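# Snap front panel onto computer tower front

## Task

Put the front panel on the front face of the computer tower with its top end pointing up, and push it in until each of its four pegs has clicked into its hole. At the end the panel's door must be closed and the tower must be standing upright.

## Robot and tools

ROBOT. Two arms, left_arm and right_arm, each carrying a two-finger gripper and a wrist camera (cam_left_wrist, cam_right_wrist, both 896x504). Calibrated bases in the scene frame: left_arm at (+0.009, +0.248, +0.041) m, quat_wxyz (+1.000, 0, 0, -0.025); right_arm at (+0.024, -0.248, +0.002) m, quat_wxyz (+1.000, 0, 0, +0.005). The arm names do not match left or right in the pictures.

FRAMES. All positions and orientations use one scene frame: origin at table-top height halfway between the nominal bases, +x out over the table, +z up, left_arm toward +y. On each gripper, the fingers point along its own +z and close along its own y. end_effector_position is the spot between the finger pads, roughly 1 cm short of the fingertips; orientation is end_effector_quat_wxyz, w first. Printed hand positions may be a little off, more when reaching far.

ROW FORMAT (used by execute_actions and move). One flat list of 16 numbers covering both arms: x, y, z (metres), qw, qx, qy, qz, opening for left_arm, then the same eight for right_arm. Positions and quaternions are absolute goals in the scene frame, not offsets. Opening runs from -1 (closed) to +1 (fully open, 0.094 m); it is a goal width on that scale. Every row must contain all 16 numbers even when one arm is idle. For an idle arm not pushing anything, repeat the exact pose it reported just before it began idling, with the wanted opening; re-sending the current opening keeps the gripper unchanged, while 0 would be a real command. To hold an orientation, repeat the same target quaternion rather than copying the drifting reported one.

execute_actions(actions, cameras). actions is a list of actions; each action is a table of up to 15 rows, one row per 1/30 s step, and if shorter its final row is repeated to fill 15 steps. Each action lasts 0.5 s. An action is rejected for both arms if any target sits over 0.6 m from that gripper's current position along any of the gripper's axes; a malformed action, or a first action failing this against the latest reported state, voids the whole call. An empty list just returns state and images. cameras: list of names, null/omitted/["all"] for all, [] for none; an unknown name voids the call.

move(target, speed, blend, opening_speed, blocking, cameras). Drives each gripper in a straight line from its Hand target to the pose in target (one 16-number row, or up to 15 rows differing only in poses, visited in order). speed: m/s, 0.002 to 0.5, default 0.25, rotation capped at double that in rad/s; one value or one per target. blend: corner rounding in metres for lists, default 0. opening_speed: rate of the opening command per second on the -1..+1 scale, at least 0.2; without it the opening is sent at once. Paths last at least 0.5 s and are cut off after 10 s. No obstacle avoidance, and grippers trail and wander more at high speed, especially with a nearly straight arm. blocking=false returns after about 0.5 s while motion continues; execute_actions is refused until the move has ended (use wait or stop); a new move takes over from the running one. The result adds a move: line: done (within 10 mm and 2 degrees), off_target, moving, held or fault, plus limits=paced (pose clipped) or limits=held (steps withheld). Neither done nor off_target tells you about contact.

wait(seconds 0 to 10): lets time pass with each arm holding its command; a running move keeps going. stop(): brakes the running move; needs room if fast. zoom_image(camera, region): region [x0, y0, x1, y1] in pixels of that camera's latest image, at most 504 by 504, origin top-left. read_manual(section): licence texts only. finished_scene(scene, check): called twice in separate replies; first time it only records your check (what images and readings show per condition, what they cannot show, how it might be wrong); second time ends the scene irreversibly.

CONTROL BEHAVIOUR. Each step the commanded pose is clipped to within 100 mm and 20 degrees of the measured pose, then reached by damped inverse kinematics, position before orientation. So one action may fall short; the result's Hand target shows where the arm is now being sent, and the remainder must be commanded next. Friction and gravity can leave about 1 cm of error in free air. A wrist close to the base axis can flip the arm's shoulder posture on small moves.

READINGS. grip_measured: finger opening on the command scale (up to ~1.6 mm too wide when empty; ~3 mm narrower than a hard part when squeezing). Commanding somewhat below the touch reading gives a light grip; about 0.11 below gives full force (roughly 50 to 62 N per pad). Open well above grip_measured to release. grip_effort_nm: gripper motor effort, negative closing, with offset; not a pad force. Joint torques follow Joint positions order, include arm weight, are noisy, and joints 3 and 4 wrap at ±28 N m. HELD marks withheld steps; a pose unreachable line means the clearance check blocked an arm (it does not guard gripper-against-gripper contact). MOTOR HOT appears near 85 °C; at 100 °C the arm goes limp for 30 to 60 s or more (OVER-TEMPERATURE FAULT).

AVOID. Dropping parts, releasing moving parts, fast impacts, very hard presses, collisions between the arms, anything leaving the table, long stretched or loaded holds that heat motors, and unnecessary fault stops. Parts may get brief random tugs. Faster contact and targets set deeper past contact press harder, so approach slowly for the final press.

Each tool is called after "Request:" as name([rows], argument=value, ...), one row to a line, values as JSON.

## Session

Request:
execute_actions(actions=[])

Scene clock: 0.00 s.
left_arm: end_effector_position=(+0.8238, +0.2594, +0.3324) grip_measured=+1.000 grip_effort_nm=n/a end_effector_quat_wxyz=(+0.322, +0.036, +0.942, -0.086) | right_arm: end_effector_position=(+0.4286, -0.2894, +0.3124) grip_measured=+1.000 grip_effort_nm=n/a end_effector_quat_wxyz=(+0.657, +0.404, +0.614, -0.167)
Joint positions: left_arm=[0.111 2.183 2.401 -1.141 0.224 0.063 0.094] | right_arm=[0.277 1.007 0.607 0.218 1.112 0.496 0.094]
Joint velocities: left_arm=[-0.005 0.005 -0.002 -0.002 0.007 -0.081 0] | right_arm=[-0.005 -0.005 0.017 0.002 0.007 -0.022 0]
Joint torques (N m): no reading
Motor temperatures (°C): left_arm=[25 29 26 29 26 25 26] | right_arm=[23 28 26 23 26 24 27]
Heat: left arm: hottest shoulder 29 °C; right arm: hottest shoulder 28 °C.
Hand target: left_arm +0.8281, +0.2597, +0.3403; +0.332, +0.037, +0.939, -0.085 | right_arm +0.4328, -0.2882, +0.3267; +0.665, +0.409, +0.605, -0.158
Tool commands: left_gripper/opening=+1.0 right_gripper/opening=+1.0

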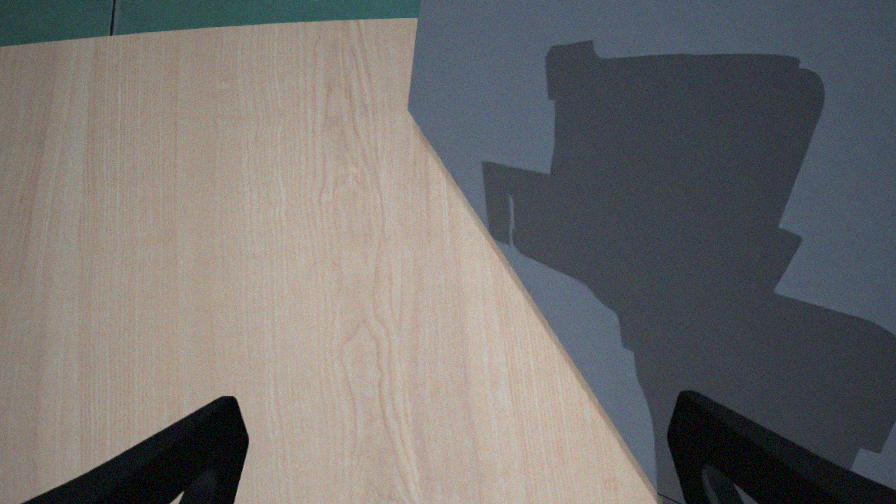

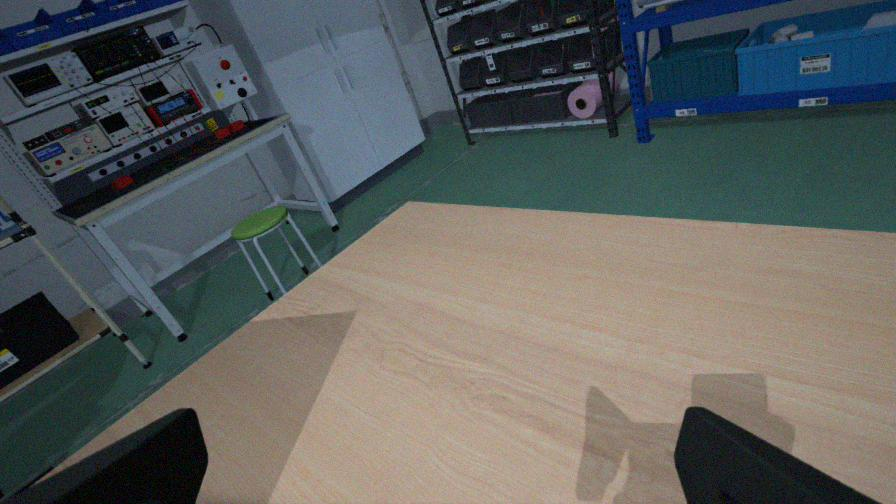

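Request:
move(target=[0.4,0.3,0.48,0.565,0.142,0.807,-0.1,1,0.4,-0.3,0.45,0.565,-0.142,0.807,0.1,1])

Scene clock: 18.63 s.
left_arm: end_effector_position=(+0.4032, +0.2948, +0.4841) grip_measured=+1.000 grip_effort_nm=-0.027 end_effector_quat_wxyz=(+0.567, +0.136, +0.806, -0.103) | right_arm: end_effector_position=(+0.4000, -0.2922, +0.4189) grip_measured=+1.000 grip_effort_nm=0.007 end_effector_quat_wxyz=(+0.549, -0.132, +0.817, +0.119)
Joint positions: left_arm=[0.449 0.844 1.04 -0.647 0.694 0.288 0.094] | right_arm=[-0.432 0.807 0.981 -0.69 -0.726 -0.308 0.094]
Joint velocities: left_arm=[-0.015 -0.005 -0.012 0.007 0.066 -0.007 0] | right_arm=[-0.005 0.005 0.002 -0.007 -0.051 -0.007 0]
Joint torques (N m): left_arm=[0.56 -2.73 9.44 1.65 0.33 0.15] | right_arm=[-2.26 -3.49 15.69 0.99 -0.36 -0.15]
Motor temperatures (°C): left_arm=[25 31 28 29 26 25 25] | right_arm=[23 28 28 23 26 24 27]
Heat: left arm: hottest shoulder 31 °C; right arm: hottest shoulder 28 °C.
Hand target: left_arm +0.4014, +0.2966, +0.4836; +0.566, +0.138, +0.806, -0.100 | right_arm +0.4021, -0.2978, +0.4469; +0.565, -0.141, +0.806, +0.103
Off the commanded pose: left_arm 0.007 m, 1 deg | right_arm 0.032 m, 3 deg.
move: off_target (right_arm)
camera_calibration:
cam_left_wrist: T_world_to_cam=[[-0.337352, -0.941378, 0.000343593, 0.414484], [-0.661444, 0.236775, -0.711638, 0.581045], [0.66984, -0.2403, -0.702546, 0.228465], [0, 0, 0, 1]] pos_world=[0.371121, 0.307509, 0.573859]
cam_right_wrist: T_world_to_cam=[[0.330162, -0.942706, -0.0479328, -0.388825], [-0.699003, -0.210054, -0.683573, 0.543959], [0.63434, 0.259195, -0.728307, 0.214091], [0, 0, 0, 1]] pos_world=[0.372798, -0.307779, 0.509122]

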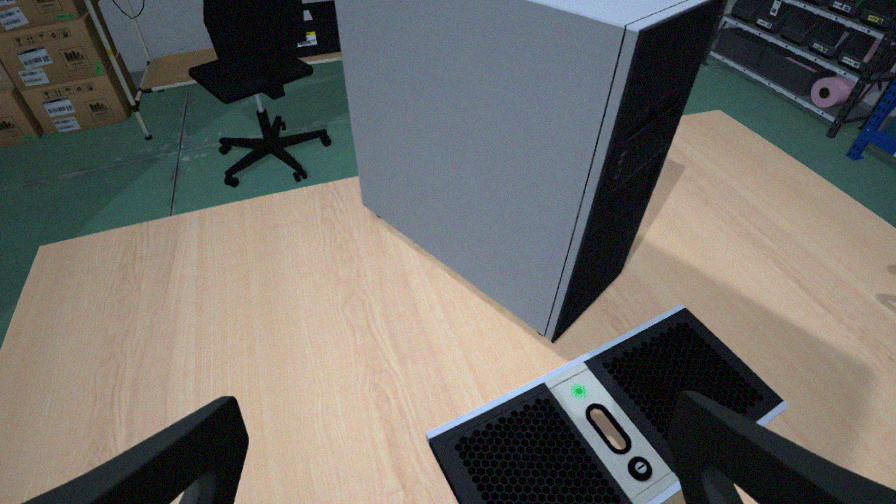

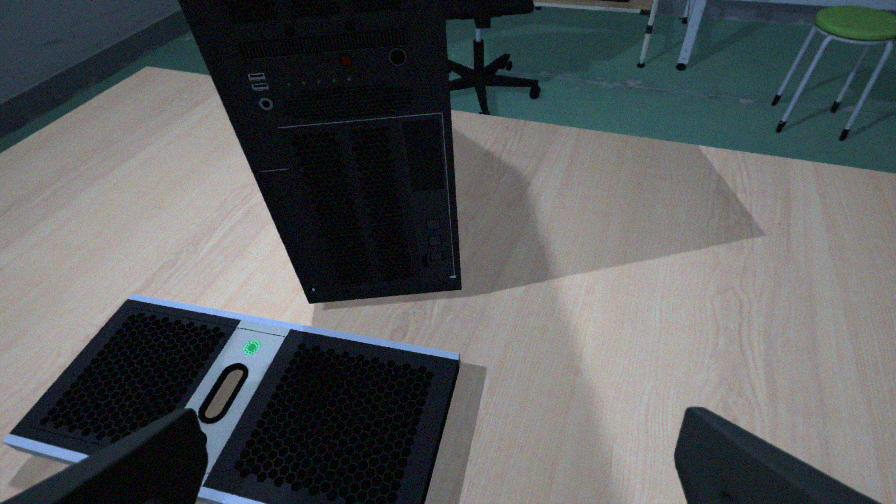

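Request:
zoom_image(camera="cam_left_wrist", region=[410, 200, 800, 504])

Request:
zoom_image(camera="cam_right_wrist", region=[0, 0, 504, 504])

Request:
zoom_image(camera="cam_left_wrist", region=[520, 0, 740, 350])

Scaled by 1.292 from the camera's 896x504 image, which has a finer 1280x720 frame.

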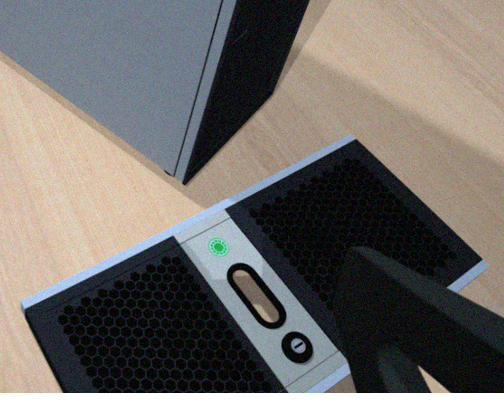

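Scaled by 1.000.

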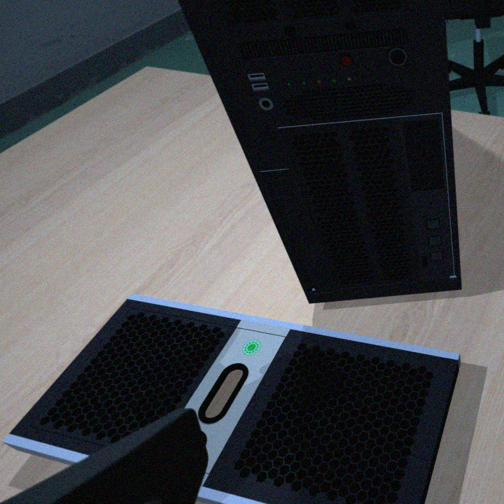

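Scaled by 1.440 from the camera's 896x504 image, which has a finer 1280x720 frame.

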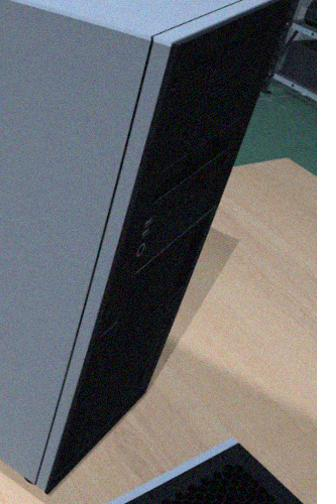

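Request:
move(target=[0.47,0.02,0.26,0.216,0,0.976,0,1,0.36,-0.36,0.4,0.565,-0.142,0.807,0.1,1], cameras=["cam_left_wrist"])

Request:
zoom_image(camera="cam_left_wrist", region=[280, 60, 640, 400])

Scene clock: 60.40 s.
left_arm: end_effector_position=(+0.4567, +0.0278, +0.2463) grip_measured=+1.000 grip_effort_nm=-0.042 end_effector_quat_wxyz=(+0.207, +0.013, +0.978, +0.010) | right_arm: end_effector_position=(+0.3606, -0.3540, +0.4025) grip_measured=+1.000 grip_effort_nm=0.007 end_effector_quat_wxyz=(+0.566, -0.143, +0.805, +0.104)
Joint positions: left_arm=[-0.483 1.44 1.221 -0.994 -0.22 -0.465 0.094] | right_arm=[-0.729 0.807 0.944 -0.783 -0.976 -0.553 0.094]
Joint velocities: left_arm=[-0.005 -0.024 -0.002 0.002 -0.051 0.007 0] | right_arm=[-0.005 -0.024 0.007 -0.007 0.022 0.022 0]
Joint torques (N m): left_arm=[-0.09 -9.29 12.18 1.07 -0.31 -0.1] | right_arm=[-2.43 -3.55 10.28 0.84 -0.5 -0.26]
Motor temperatures (°C): left_arm=[25 29 31 29 26 24 25] | right_arm=[23 28 40 23 25 24 26]
Heat: left arm: hottest elbow 31 °C; right arm: hottest elbow 40 °C.
Hand target: left_arm +0.4684, +0.0202, +0.2601; +0.217, +0.006, +0.976, +0.004 | right_arm +0.3603, -0.3589, +0.4002; +0.565, -0.141, +0.807, +0.102
Off the commanded pose: left_arm 0.021 m, 2 deg | right_arm 0.007 m, 1 deg.
move: off_target (left_arm)
camera_calibration:
cam_left_wrist: T_world_to_cam=[[-0.0312966, -0.998993, -0.0321494, 0.0510295], [-0.999312, 0.030634, 0.0208998, 0.490034], [-0.0198939, 0.0327814, -0.999265, 0.341901], [0, 0, 0, 1]] pos_world=[0.498095, 0.0247584, 0.333049]
Images, in order (width x height): cam_left_wrist 896x504.

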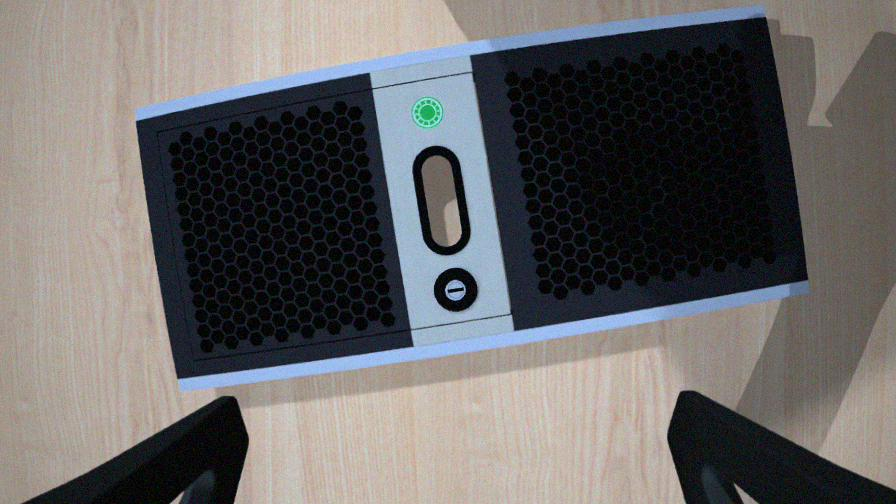

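Scaled by 1.400 from the camera's 896x504 image, which has a finer 1280x720 frame.

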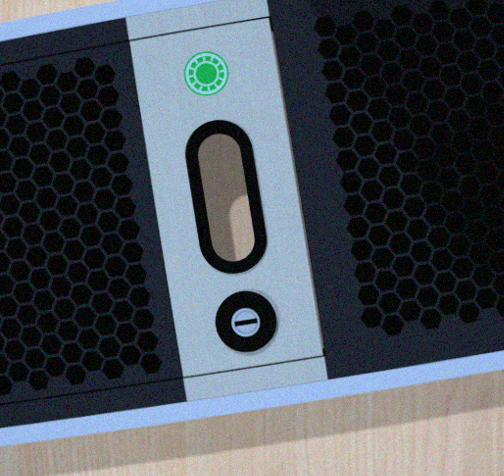

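Request:
move(target=[0.42,0.25,0.4,0.565,0.142,0.807,-0.1,1,0.38,-0.22,0.28,0.804,-0.11,0.563,0.156,1], cameras=["cam_right_wrist"])

Request:
zoom_image(camera="cam_right_wrist", region=[250, 0, 650, 504])

Scene clock: 76.63 s.
left_arm: end_effector_position=(+0.4198, +0.2467, +0.3949) grip_measured=+1.000 grip_effort_nm=-0.037 end_effector_quat_wxyz=(+0.557, +0.130, +0.814, -0.108) | right_arm: end_effector_position=(+0.3803, -0.2260, +0.2820) grip_measured=+1.000 grip_effort_nm=0.007 end_effector_quat_wxyz=(+0.806, -0.107, +0.564, +0.147)
Joint positions: left_arm=[0.255 0.828 0.803 -0.398 0.514 0.186 0.094] | right_arm=[-0.182 1.106 0.174 1.332 -0.505 0.194 0.094]
Joint velocities: left_arm=[-0.005 -0.034 -0.002 0.007 -0.007 -0.037 0] | right_arm=[-0.005 -0.015 0.002 -0.002 0.066 0.022 0]
Joint torques (N m): left_arm=[0.5 -2.84 9.57 2.59 0.25 0.12] | right_arm=[-0.5 -3.72 6.78 1.7 0.34 0.09]
Motor temperatures (°C): left_arm=[25 29 33 29 26 24 25] | right_arm=[23 28 37 23 25 24 26]
Heat: left arm: hottest elbow 33 °C; right arm: hottest elbow 37 °C.
Hand target: left_arm +0.4202, +0.2493, +0.3994; +0.565, +0.135, +0.808, -0.100 | right_arm +0.3802, -0.2222, +0.2825; +0.806, -0.107, +0.561, +0.156
Off the commanded pose: left_arm 0.006 m, 2 deg | right_arm 0.006 m, 1 deg.
move: done
camera_calibration:
cam_right_wrist: T_world_to_cam=[[0.344959, -0.93861, -0.00391562, -0.343562], [-0.085381, -0.0272244, -0.995976, 0.346634], [0.934726, 0.343905, -0.0895308, -0.165455], [0, 0, 0, 1]] pos_world=[0.302766, -0.256132, 0.329081]
Images, in order (width x height): cam_right_wrist 896x504.

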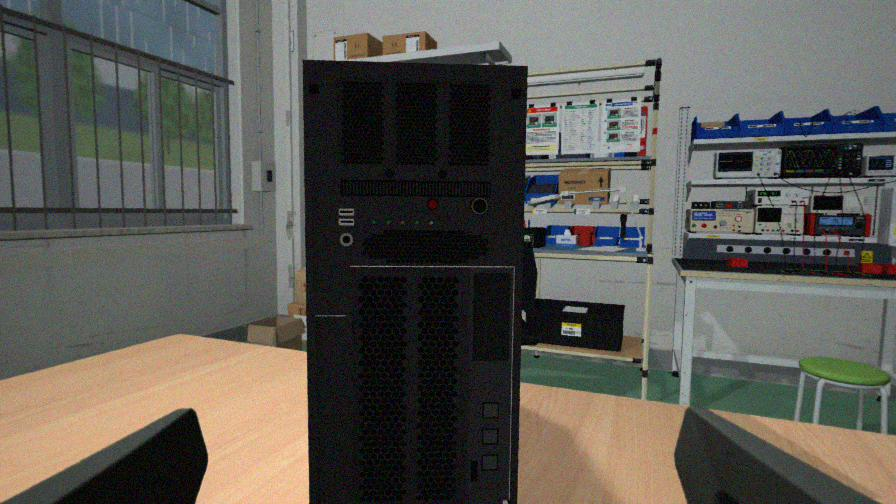

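Scaled by 1.000.

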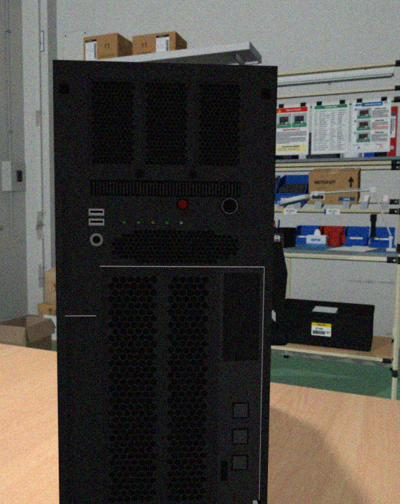

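Request:
move(target=[0.42,0.25,0.4,0.565,0.142,0.807,-0.1,1,0.4,-0.21,0.35,0.64,-0.146,0.74,0.128,1], cameras=["cam_right_wrist"])

Request:
zoom_image(camera="cam_right_wrist", region=[250, 0, 600, 350])

Scene clock: 86.33 s.
left_arm: end_effector_position=(+0.4192, +0.2472, +0.3954) grip_measured=+1.000 grip_effort_nm=-0.027 end_effector_quat_wxyz=(+0.558, +0.137, +0.811, -0.107) | right_arm: end_effector_position=(+0.3923, -0.2137, +0.3150) grip_measured=+1.000 grip_effort_nm=0.007 end_effector_quat_wxyz=(+0.623, -0.136, +0.759, +0.132)
Joint positions: left_arm=[0.261 0.828 0.803 -0.398 0.528 0.201 0.094] | right_arm=[-0.145 0.658 0.515 -0.075 -0.51 -0.076 0.094]
Joint velocities: left_arm=[-0.005 0.015 -0.002 -0.032 0.022 -0.051 0] | right_arm=[-0.005 -0.005 -0.012 -0.012 0.037 -0.081 0]
Joint torques (N m): left_arm=[0.44 -2.67 9.77 2.45 0.28 0.15] | right_arm=[-1.03 -2.37 15.77 1.18 0.11 -0.19]
Motor temperatures (°C): left_arm=[25 29 33 29 26 24 25] | right_arm=[23 28 37 23 25 23 26]
Heat: left arm: hottest elbow 33 °C; right arm: hottest elbow 37 °C.
Hand target: left_arm +0.4200, +0.2499, +0.4001; +0.565, +0.142, +0.807, -0.100 | right_arm +0.3981, -0.2103, +0.3467; +0.640, -0.149, +0.743, +0.125
Off the commanded pose: left_arm 0.005 m, 1 deg | right_arm 0.036 m, 3 deg.
move: off_target (right_arm)
camera_calibration:
cam_right_wrist: T_world_to_cam=[[0.353975, -0.93465, -0.0336367, -0.329457], [-0.558892, -0.182555, -0.808896, 0.47447], [0.749894, 0.305128, -0.586989, 0.0429636], [0, 0, 0, 1]] pos_world=[0.349579, -0.234419, 0.397934]
Images, in order (width x height): cam_right_wrist 896x504.

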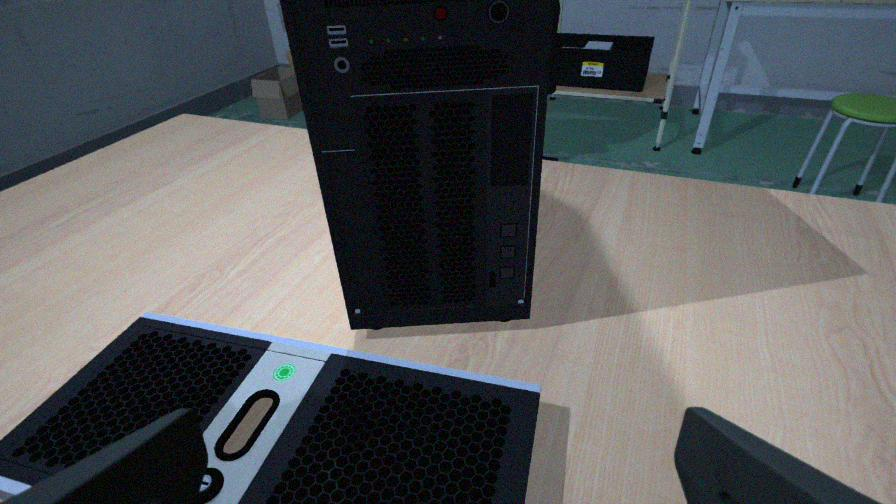

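Scaled by 1.440 from the camera's 896x504 image, which has a finer 1280x720 frame.

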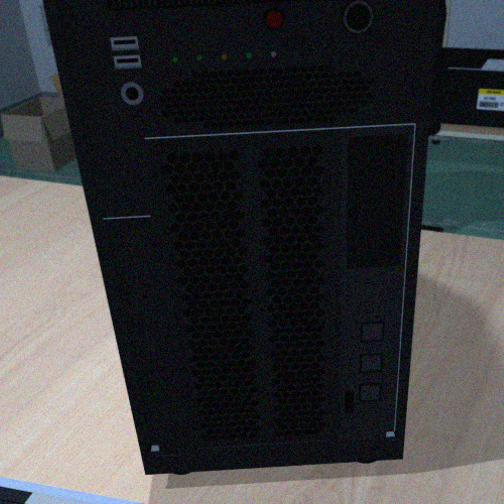

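Request:
move(target=[0.42,0.25,0.4,0.565,0.142,0.807,-0.1,1,0.47,-0.36,0.10,0.542,-0.455,0.455,0.542,1], cameras=["cam_right_wrist"])

Request:
zoom_image(camera="cam_right_wrist", region=[250, 200, 700, 500])

Scene clock: 111.97 s.
left_arm: end_effector_position=(+0.4192, +0.2474, +0.3954) grip_measured=+1.000 grip_effort_nm=-0.027 end_effector_quat_wxyz=(+0.558, +0.137, +0.811, -0.107) | right_arm: end_effector_position=(+0.4629, -0.3448, +0.1002) grip_measured=+1.000 grip_effort_nm=0.002 end_effector_quat_wxyz=(+0.600, -0.273, +0.656, +0.368)
Joint positions: left_arm=[0.261 0.828 0.803 -0.398 0.528 0.202 0.094] | right_arm=[-0.619 1.83 0.697 0.668 -1.551 -0.309 0.094]
Joint velocities: left_arm=[0.005 -0.015 -0.012 0.002 0.037 -0.037 0] | right_arm=[-0.015 0.005 -0.007 -0.017 -0.007 -0.022 0]
Joint torques (N m): left_arm=[0.85 -2.84 9.78 2.39 0.28 0.13] | right_arm=[-2.32 -12.28 7.49 1.39 -0.43 -0.18]
Motor temperatures (°C): left_arm=[25 29 32 29 25 24 25] | right_arm=[23 28 41 23 25 23 26]
Heat: left arm: hottest elbow 32 °C; right arm: hottest elbow 41 °C.
Hand target: left_arm +0.4200, +0.2501, +0.4000; +0.565, +0.142, +0.807, -0.100 | right_arm +0.4706, -0.3558, +0.1057; +0.611, -0.286, +0.649, +0.351
Off the commanded pose: left_arm 0.005 m, 1 deg | right_arm 0.017 m, 38 deg; orientation clipped.
joint sent to its limit (right arm) — joint 5 (wrist yaw), lower limit. The joint targets are off in position and orientation.
move: off_target (right_arm); limits=paced
camera_calibration:
cam_right_wrist: T_world_to_cam=[[0.789025, -0.593003, -0.160585, -0.55502], [-0.376744, -0.260562, -0.888916, 0.213006], [0.485287, 0.761876, -0.429, 0.168081], [0, 0, 0, 1]] pos_world=[0.436606, -0.401684, 0.172323]
Images, in order (width x height): cam_right_wrist 896x504.

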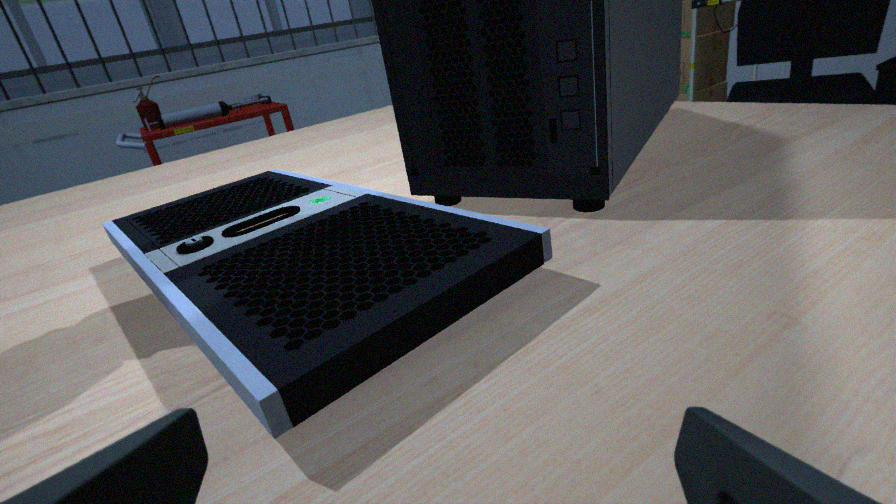

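Scaled by 1.120 from the camera's 896x504 image, which has a finer 1280x720 frame.

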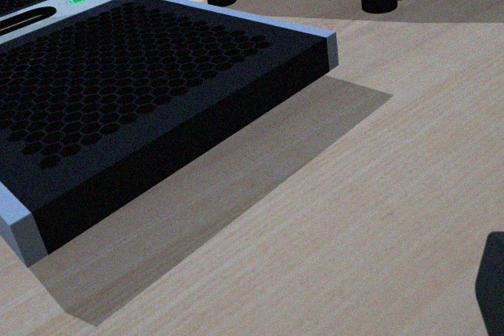

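Request:
move([
  [0.36,0.1,0.3,0.3734,-0.6466,0.576,-0.3326,0.3,0.36,-0.42,0.25,0.565,-0.142,0.807,0.1,1],
  [0.35,-0.035,0.09,0.3734,-0.6466,0.576,-0.3326,0.3,0.33,-0.42,0.3,0.565,-0.142,0.807,0.1,1],
])

Scene clock: 199.77 s.
left_arm: end_effector_position=(+0.3448, -0.0204, +0.0920) grip_measured=+0.302 grip_effort_nm=-0.134 end_effector_quat_wxyz=(-0.400, +0.575, -0.620, +0.353) | right_arm: end_effector_position=(+0.3253, -0.4073, +0.2693) grip_measured=+1.000 grip_effort_nm=0.007 end_effector_quat_wxyz=(+0.551, -0.129, +0.815, +0.129)
Joint positions: left_arm=[-0.935 1.567 0.496 0.341 -0.87 -2.071 0.061] | right_arm=[-0.972 0.956 0.731 -0.827 -1.143 -0.938 0.094]
Joint velocities: left_arm=[-0.005 -0.024 0.022 0.002 -0.022 0.037 -0.002] | right_arm=[-0.015 0.015 0.012 -0.002 0.037 -0.066 0]
Joint torques (N m): left_arm=[-0.5 -6.18 6.65 2.13 -0.6 0] | right_arm=[-2.08 -5.42 14.61 0.18 -0.69 -0.18]
Motor temperatures (°C): left_arm=[25 28 33 29 25 23 25] | right_arm=[23 31 34 23 25 23 25]
Heat: left arm: hottest elbow 33 °C; right arm: hottest elbow 34 °C.
Hand target: left_arm +0.3487, -0.0311, +0.0935; -0.396, +0.578, -0.613, +0.364 | right_arm +0.3283, -0.4183, +0.2951; +0.562, -0.144, +0.808, +0.103
Off the commanded pose: left_arm 0.016 m, 10 deg | right_arm 0.034 m, 4 deg.
joint sent to its limit (left arm) — joint 6 (wrist roll), lower limit. The joint targets are off in position and orientation.
move: off_target (left_arm, right_arm)
camera_calibration:
cam_left_wrist: T_world_to_cam=[[0.431855, -0.0993103, 0.896459, -0.232342], [-0.402305, -0.910779, 0.0929074, 0.151251], [0.80725, -0.400772, -0.433278, -0.159011], [0, 0, 0, 1]] pos_world=[0.289549, 0.0509553, 0.125337]
cam_right_wrist: T_world_to_cam=[[0.33586, -0.939567, -0.0664274, -0.47546], [-0.696656, -0.200325, -0.688869, 0.369941], [0.633931, 0.277641, -0.721836, 0.1883], [0, 0, 0, 1]] pos_world=[0.29804, -0.424898, 0.359179]

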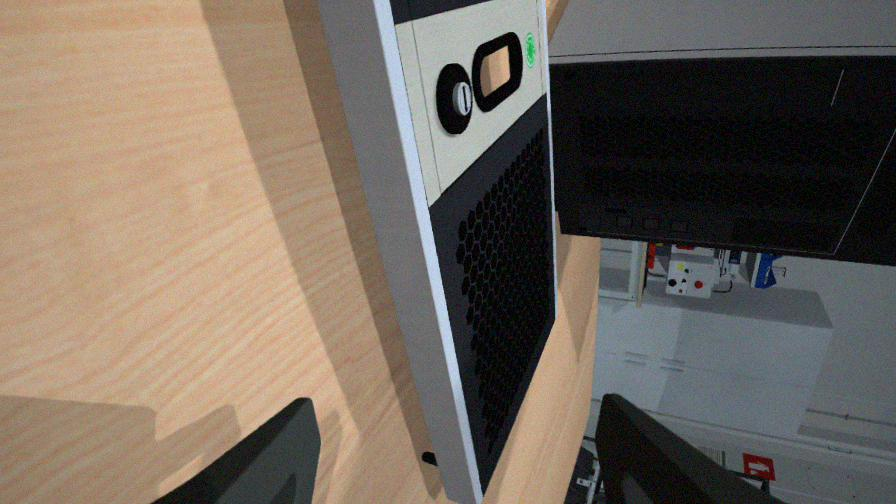

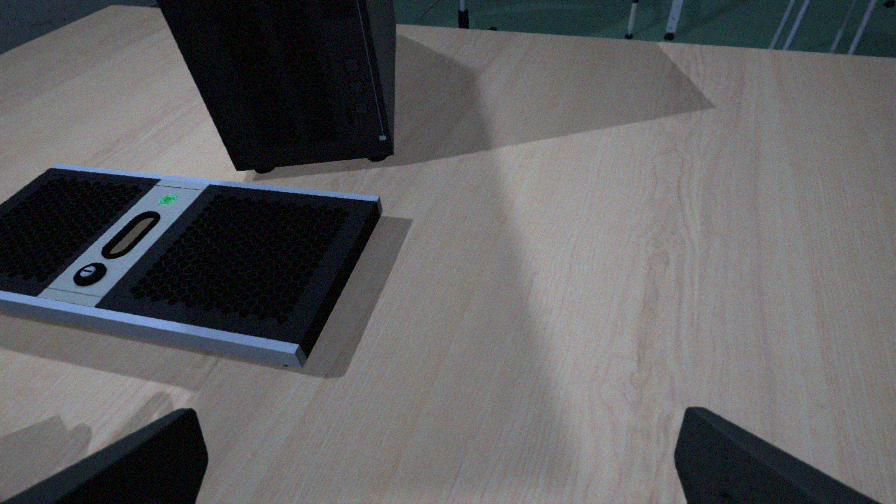

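Request:
zoom_image(camera="cam_left_wrist", region=[330, 330, 530, 504])

Request:
move(target=[0.32,0.2,0.1,0.447,-0.592,0.59,-0.32,0.3,0.33,-0.42,0.3,0.565,-0.142,0.807,0.1,1])

Scaled by 2.520 from the camera's 896x504 image, which has a finer 1280x720 frame.

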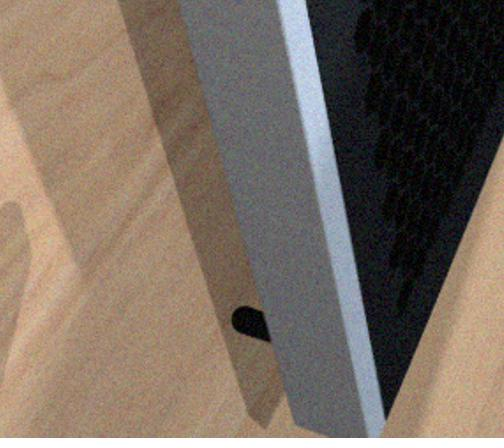

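Scene clock: 205.93 s.
left_arm: end_effector_position=(+0.3145, +0.1963, +0.0962) grip_measured=+0.302 grip_effort_nm=-0.129 end_effector_quat_wxyz=(-0.438, +0.598, -0.594, +0.314) | right_arm: end_effector_position=(+0.3251, -0.4071, +0.2701) grip_measured=+1.000 grip_effort_nm=0.007 end_effector_quat_wxyz=(+0.551, -0.130, +0.814, +0.128)
Joint positions: left_arm=[-0.423 1.16 0.06 0.579 -0.572 -1.713 0.061] | right_arm=[-0.972 0.953 0.731 -0.827 -1.143 -0.938 0.094]
Joint velocities: left_arm=[-0.024 -0.005 0.012 0.007 -0.051 0.051 0] | right_arm=[-0.005 -0.005 0.002 -0.002 -0.007 0.007 0]
Joint torques (N m): left_arm=[0.67 -2.49 4.79 2.43 -0.17 0.2] | right_arm=[-1.96 -5.66 14.72 0.8 -0.69 0.06]
Motor temperatures (°C): left_arm=[25 28 33 29 25 23 25] | right_arm=[23 30 35 23 25 23 25]
Heat: left arm: hottest elbow 33 °C; right arm: hottest elbow 35 °C.
Hand target: left_arm +0.3156, +0.1976, +0.1005; -0.443, +0.595, -0.590, +0.318 | right_arm +0.3292, -0.4189, +0.2997; +0.565, -0.141, +0.807, +0.100
Off the commanded pose: left_arm 0.008 m, 1 deg | right_arm 0.033 m, 4 deg.
move: off_target (right_arm)
camera_calibration:
cam_left_wrist: T_world_to_cam=[[0.437858, -0.0993679, 0.893536, -0.203049], [-0.29417, -0.954999, 0.0379487, 0.31596], [0.849555, -0.279467, -0.447386, -0.0816687], [0, 0, 0, 1]] pos_world=[0.251235, 0.258741, 0.132904]
cam_right_wrist: T_world_to_cam=[[0.336097, -0.939684, -0.0635022, -0.476096], [-0.695481, -0.202157, -0.689521, 0.369495], [0.635094, 0.275911, -0.721477, 0.18774], [0, 0, 0, 1]] pos_world=[0.297759, -0.424483, 0.359991]

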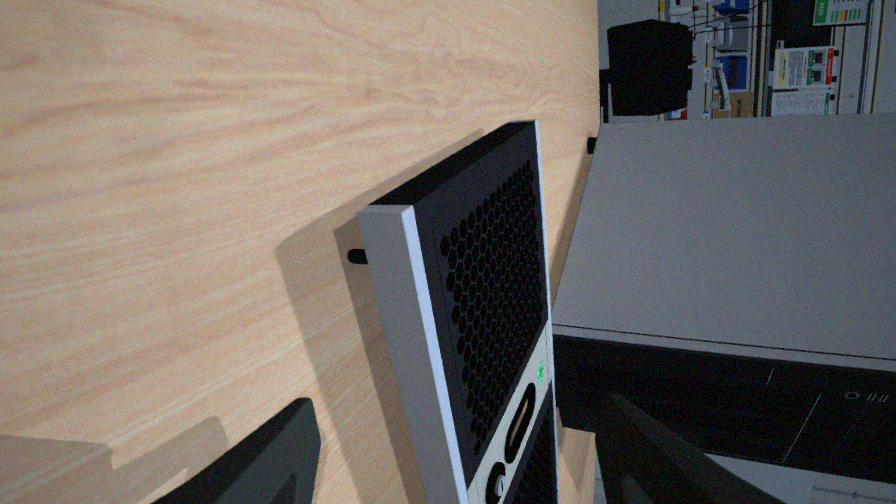

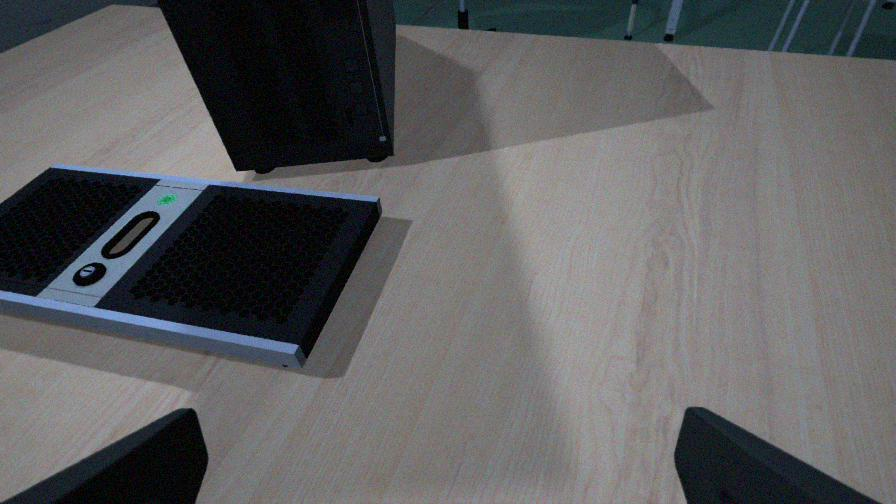

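Request:
move([
  [0.32,0.05,0.14,0.3326,0.576,0.6466,0.3734,0.1,0.33,-0.42,0.3,0.565,-0.142,0.807,0.1,1],
  [0.36,-0.03,0.07,0.3326,0.576,0.6466,0.3734,0.1,0.33,-0.42,0.3,0.565,-0.142,0.807,0.1,1],
])

Scene clock: 240.30 s.
left_arm: end_effector_position=(+0.3551, -0.0161, +0.0670) grip_measured=+0.102 grip_effort_nm=-0.134 end_effector_quat_wxyz=(+0.324, +0.583, +0.641, +0.378) | right_arm: end_effector_position=(+0.3251, -0.4071, +0.2731) grip_measured=+1.000 grip_effort_nm=0.012 end_effector_quat_wxyz=(+0.553, -0.133, +0.813, +0.124)
Joint positions: left_arm=[-0.908 1.634 0.57 0.173 -0.867 0.844 0.052] | right_arm=[-0.972 0.948 0.734 -0.827 -1.143 -0.938 0.094]
Joint velocities: left_arm=[-0.015 -0.005 -0.007 0.007 -0.007 0.066 0] | right_arm=[-0.005 -0.015 -0.007 -0.002 0.007 0.037 0]
Joint torques (N m): left_arm=[0.15 -6.95 7.27 2.1 -0.58 -0.05] | right_arm=[-1.73 -5.77 14.5 0.9 -0.66 0.03]
Motor temperatures (°C): left_arm=[25 28 32 28 25 23 25] | right_arm=[23 29 38 23 25 23 25]
Heat: left arm: hottest elbow 32 °C; right arm: hottest elbow 38 °C.
Hand target: left_arm +0.3639, -0.0271, +0.0696; +0.334, +0.576, +0.644, +0.377 | right_arm +0.3291, -0.4190, +0.2998; +0.565, -0.142, +0.807, +0.100
Off the commanded pose: left_arm 0.015 m, 2 deg | right_arm 0.030 m, 3 deg.
move: off_target (left_arm, right_arm)
camera_calibration:
cam_left_wrist: T_world_to_cam=[[-0.502115, -0.0212041, -0.864541, 0.236976], [-0.45693, 0.855268, 0.244402, 0.199273], [0.734232, 0.517752, -0.439131, -0.135336], [0, 0, 0, 1]] pos_world=[0.309411, -0.0953366, 0.0967426]
cam_right_wrist: T_world_to_cam=[[0.336395, -0.94011, -0.0550528, -0.478454], [-0.69201, -0.207122, -0.691536, 0.368979], [0.638718, 0.270727, -0.720241, 0.186305], [0, 0, 0, 1]] pos_world=[0.297291, -0.423814, 0.363006]

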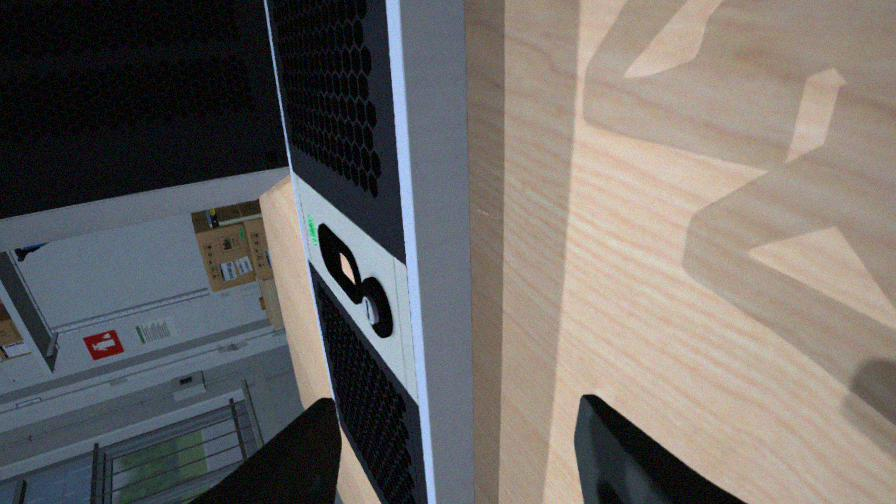

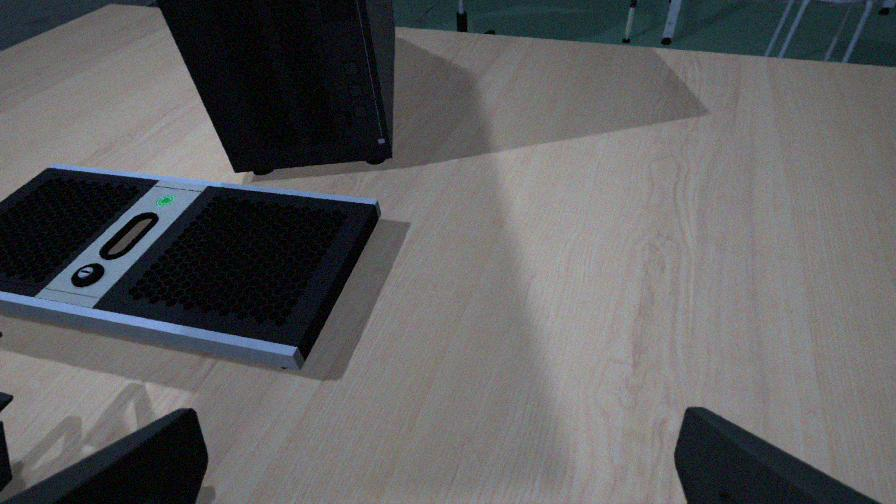

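Request:
move([
  [0.39,-0.038,0.044,0.3326,0.576,0.6466,0.3734,0.1,0.33,-0.42,0.3,0.565,-0.142,0.807,0.1,1],
  [0.42,-0.038,0.041,0.3326,0.576,0.6466,0.3734,0.1,0.33,-0.42,0.3,0.565,-0.142,0.807,0.1,1],
], speed=0.1)

Scene clock: 246.63 s.
left_arm: end_effector_position=(+0.4099, -0.0285, +0.0411) grip_measured=+0.102 grip_effort_nm=-0.139 end_effector_quat_wxyz=(+0.327, +0.577, +0.649, +0.372) | right_arm: end_effector_position=(+0.3251, -0.4071, +0.2731) grip_measured=+1.000 grip_effort_nm=0.002 end_effector_quat_wxyz=(+0.553, -0.133, +0.813, +0.124)
Joint positions: left_arm=[-0.809 1.792 0.675 0.299 -0.798 0.924 0.052] | right_arm=[-0.972 0.948 0.734 -0.827 -1.143 -0.938 0.094]
Joint velocities: left_arm=[-0.005 0.005 -0.002 0.017 -0.066 0.007 0] | right_arm=[-0.015 -0.005 -0.017 0.002 0.037 0.022 0]
Joint torques (N m): left_arm=[0.32 -8.7 6.86 2.25 -0.29 0.06] | right_arm=[-2.02 -5.36 14.45 0.87 -0.71 0.05]
Motor temperatures (°C): left_arm=[25 28 31 28 25 23 25] | right_arm=[23 29 39 23 25 23 25]
Heat: left arm: hottest elbow 31 °C; right arm: hottest elbow 39 °C.
Hand target: left_arm +0.4190, -0.0371, +0.0405; +0.332, +0.576, +0.647, +0.373 | right_arm +0.3292, -0.4191, +0.2997; +0.565, -0.142, +0.807, +0.100
Off the commanded pose: left_arm 0.014 m, 1 deg | right_arm 0.030 m, 3 deg.
move: off_target (left_arm, right_arm)
camera_calibration:
cam_left_wrist: T_world_to_cam=[[-0.505901, -0.0454561, -0.861393, 0.242572], [-0.466056, 0.854709, 0.228614, 0.245673], [0.725849, 0.517113, -0.453583, -0.176534], [0, 0, 0, 1]] pos_world=[0.365351, -0.107664, 0.0727127]
cam_right_wrist: T_world_to_cam=[[0.336395, -0.94011, -0.0550528, -0.478454], [-0.69201, -0.207122, -0.691536, 0.368979], [0.638718, 0.270727, -0.720241, 0.186305], [0, 0, 0, 1]] pos_world=[0.297291, -0.423814, 0.363006]

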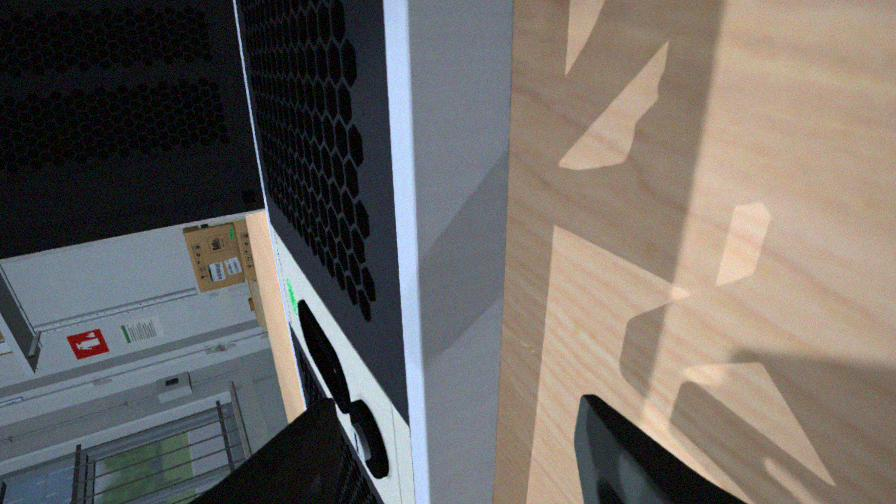

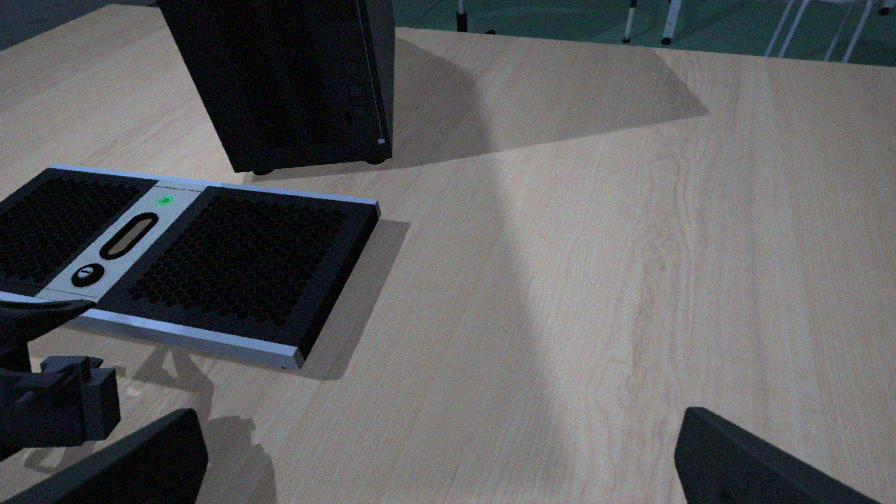

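Request:
move([
  [0.452,-0.038,0.040,0.3326,0.576,0.6466,0.3734,0.1,0.33,-0.42,0.3,0.565,-0.142,0.807,0.1,1],
  [0.457,-0.038,0.06,0.3326,0.576,0.6466,0.3734,0.1,0.33,-0.42,0.3,0.565,-0.142,0.807,0.1,1],
], speed=0.08)

Scene clock: 252.33 s.
left_arm: end_effector_position=(+0.4425, -0.0282, +0.0409) grip_measured=+0.102 grip_effort_nm=-0.134 end_effector_quat_wxyz=(+0.317, +0.585, +0.648, +0.372) | right_arm: end_effector_position=(+0.3251, -0.4071, +0.2731) grip_measured=+1.000 grip_effort_nm=0.012 end_effector_quat_wxyz=(+0.553, -0.133, +0.813, +0.124)
Joint positions: left_arm=[-0.748 1.823 0.739 0.287 -0.752 0.99 0.052] | right_arm=[-0.972 0.948 0.734 -0.827 -1.143 -0.938 0.094]
Joint velocities: left_arm=[-0.015 -0.015 0.002 -0.017 0.007 0.066 0] | right_arm=[-0.015 -0.005 0.002 -0.007 0.022 -0.007 0]
Joint torques (N m): left_arm=[0.62 -12.69 7.42 1.55 -0.29 0.1] | right_arm=[-1.85 -5.42 14.56 1.02 -0.65 0.04]
Motor temperatures (°C): left_arm=[25 28 32 28 25 23 25] | right_arm=[23 29 40 23 25 23 25]
Heat: left arm: hottest elbow 32 °C; right arm: hottest elbow 40 °C.
Hand target: left_arm +0.4565, -0.0374, +0.0594; +0.332, +0.576, +0.647, +0.373 | right_arm +0.3292, -0.4191, +0.2997; +0.565, -0.142, +0.807, +0.100
Off the commanded pose: left_arm 0.026 m, 2 deg | right_arm 0.030 m, 3 deg.
move: off_target (left_arm, right_arm)
camera_calibration:
cam_left_wrist: T_world_to_cam=[[-0.520887, -0.0282563, -0.853158, 0.26566], [-0.458186, 0.852532, 0.251505, 0.256189], [0.720238, 0.521911, -0.457019, -0.19764], [0, 0, 0, 1]] pos_world=[0.398109, -0.107752, 0.0718922]
cam_right_wrist: T_world_to_cam=[[0.336395, -0.94011, -0.0550528, -0.478454], [-0.69201, -0.207122, -0.691536, 0.368979], [0.638718, 0.270727, -0.720241, 0.186305], [0, 0, 0, 1]] pos_world=[0.297291, -0.423814, 0.363006]

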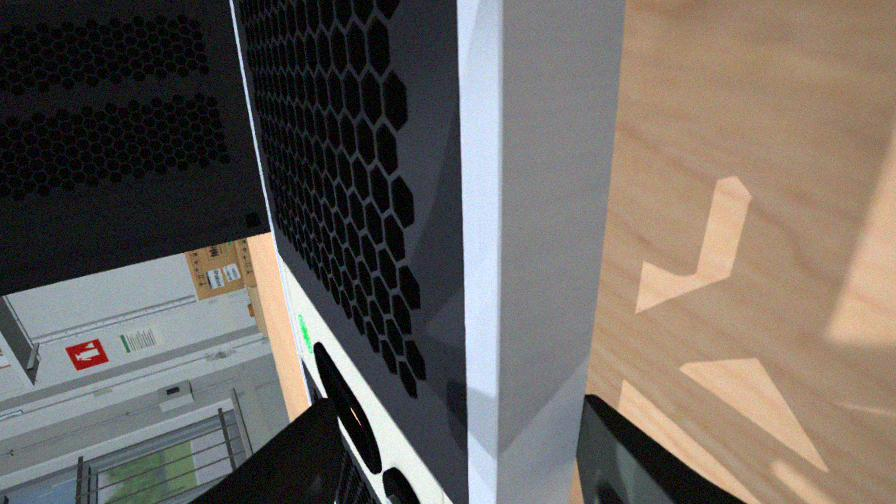

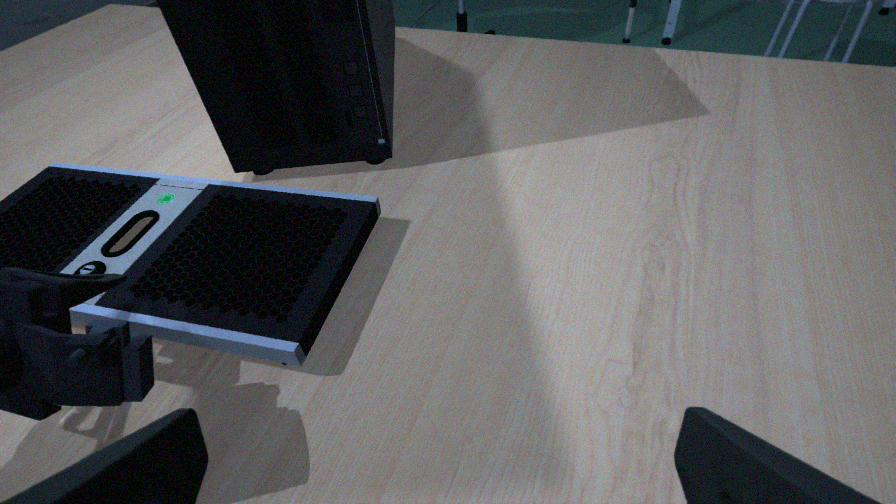

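Request:
move([
  [0.462,-0.038,0.09,0.3326,0.576,0.6466,0.3734,0.1,0.33,-0.42,0.3,0.565,-0.142,0.807,0.1,1],
  [0.465,-0.038,0.105,0.3326,0.576,0.6466,0.3734,0.1,0.33,-0.42,0.3,0.565,-0.142,0.807,0.1,1],
], speed=0.06)

Scene clock: 258.67 s.
left_arm: end_effector_position=(+0.4524, -0.0300, +0.0855) grip_measured=+0.102 grip_effort_nm=-0.129 end_effector_quat_wxyz=(+0.318, +0.583, +0.648, +0.372) | right_arm: end_effector_position=(+0.3251, -0.4071, +0.2731) grip_measured=+1.000 grip_effort_nm=0.002 end_effector_quat_wxyz=(+0.553, -0.133, +0.813, +0.124)
Joint positions: left_arm=[-0.734 1.716 0.773 0.159 -0.743 1.003 0.052] | right_arm=[-0.972 0.948 0.734 -0.827 -1.143 -0.938 0.094]
Joint velocities: left_arm=[-0.005 0.015 -0.017 -0.027 0.051 -0.022 0] | right_arm=[-0.005 -0.005 -0.002 -0.002 0.007 -0.007 0]
Joint torques (N m): left_arm=[0.5 -12.1 8.59 1.43 -0.26 0.09] | right_arm=[-2.43 -5.48 14.53 0.92 -0.7 0.07]
Motor temperatures (°C): left_arm=[25 28 31 28 25 22 25] | right_arm=[23 29 41 23 25 23 25]
Heat: left arm: hottest elbow 31 °C; right arm: hottest elbow 41 °C.
Hand target: left_arm +0.4652, -0.0382, +0.1044; +0.333, +0.576, +0.647, +0.373 | right_arm +0.3292, -0.4191, +0.2997; +0.565, -0.142, +0.807, +0.100
Off the commanded pose: left_arm 0.025 m, 2 deg | right_arm 0.030 m, 3 deg.
move: off_target (left_arm, right_arm)
camera_calibration:
cam_left_wrist: T_world_to_cam=[[-0.518304, -0.0305622, -0.85465, 0.307747], [-0.459221, 0.853004, 0.247992, 0.251818], [0.721441, 0.521009, -0.45615, -0.184091], [0, 0, 0, 1]] pos_world=[0.407957, -0.109484, 0.116594]
cam_right_wrist: T_world_to_cam=[[0.336395, -0.94011, -0.0550528, -0.478454], [-0.69201, -0.207122, -0.691536, 0.368979], [0.638718, 0.270727, -0.720241, 0.186305], [0, 0, 0, 1]] pos_world=[0.297291, -0.423814, 0.363006]

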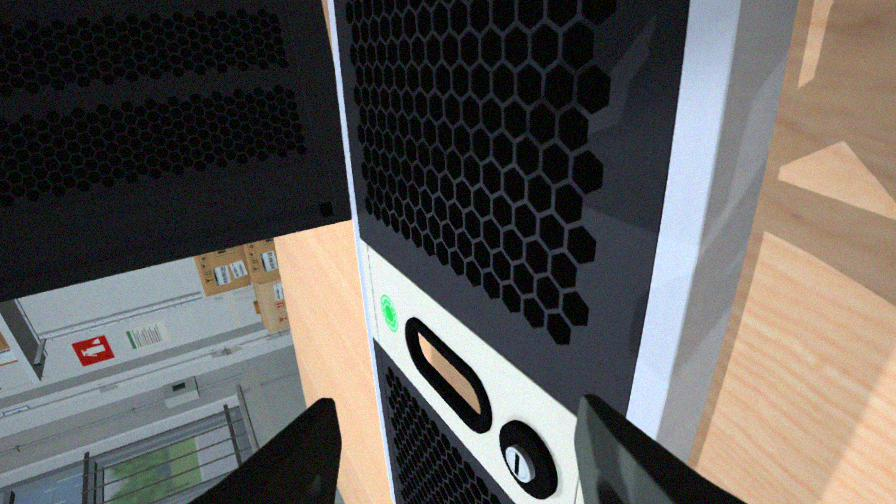

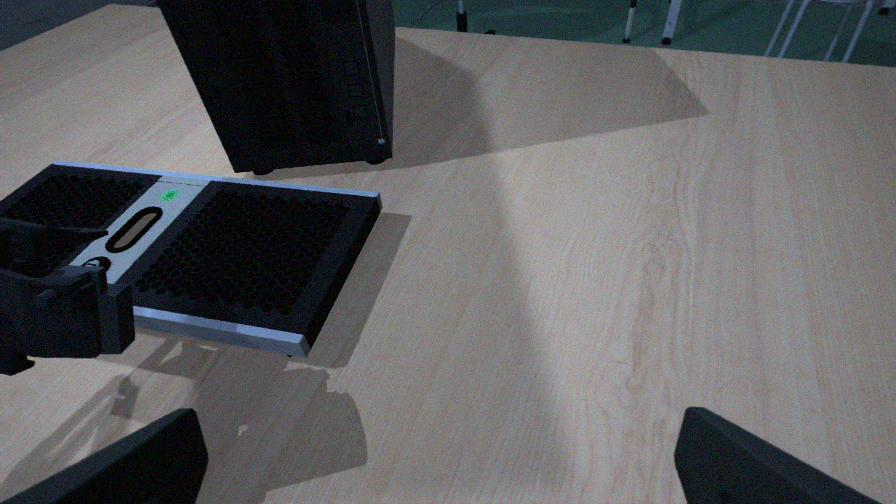

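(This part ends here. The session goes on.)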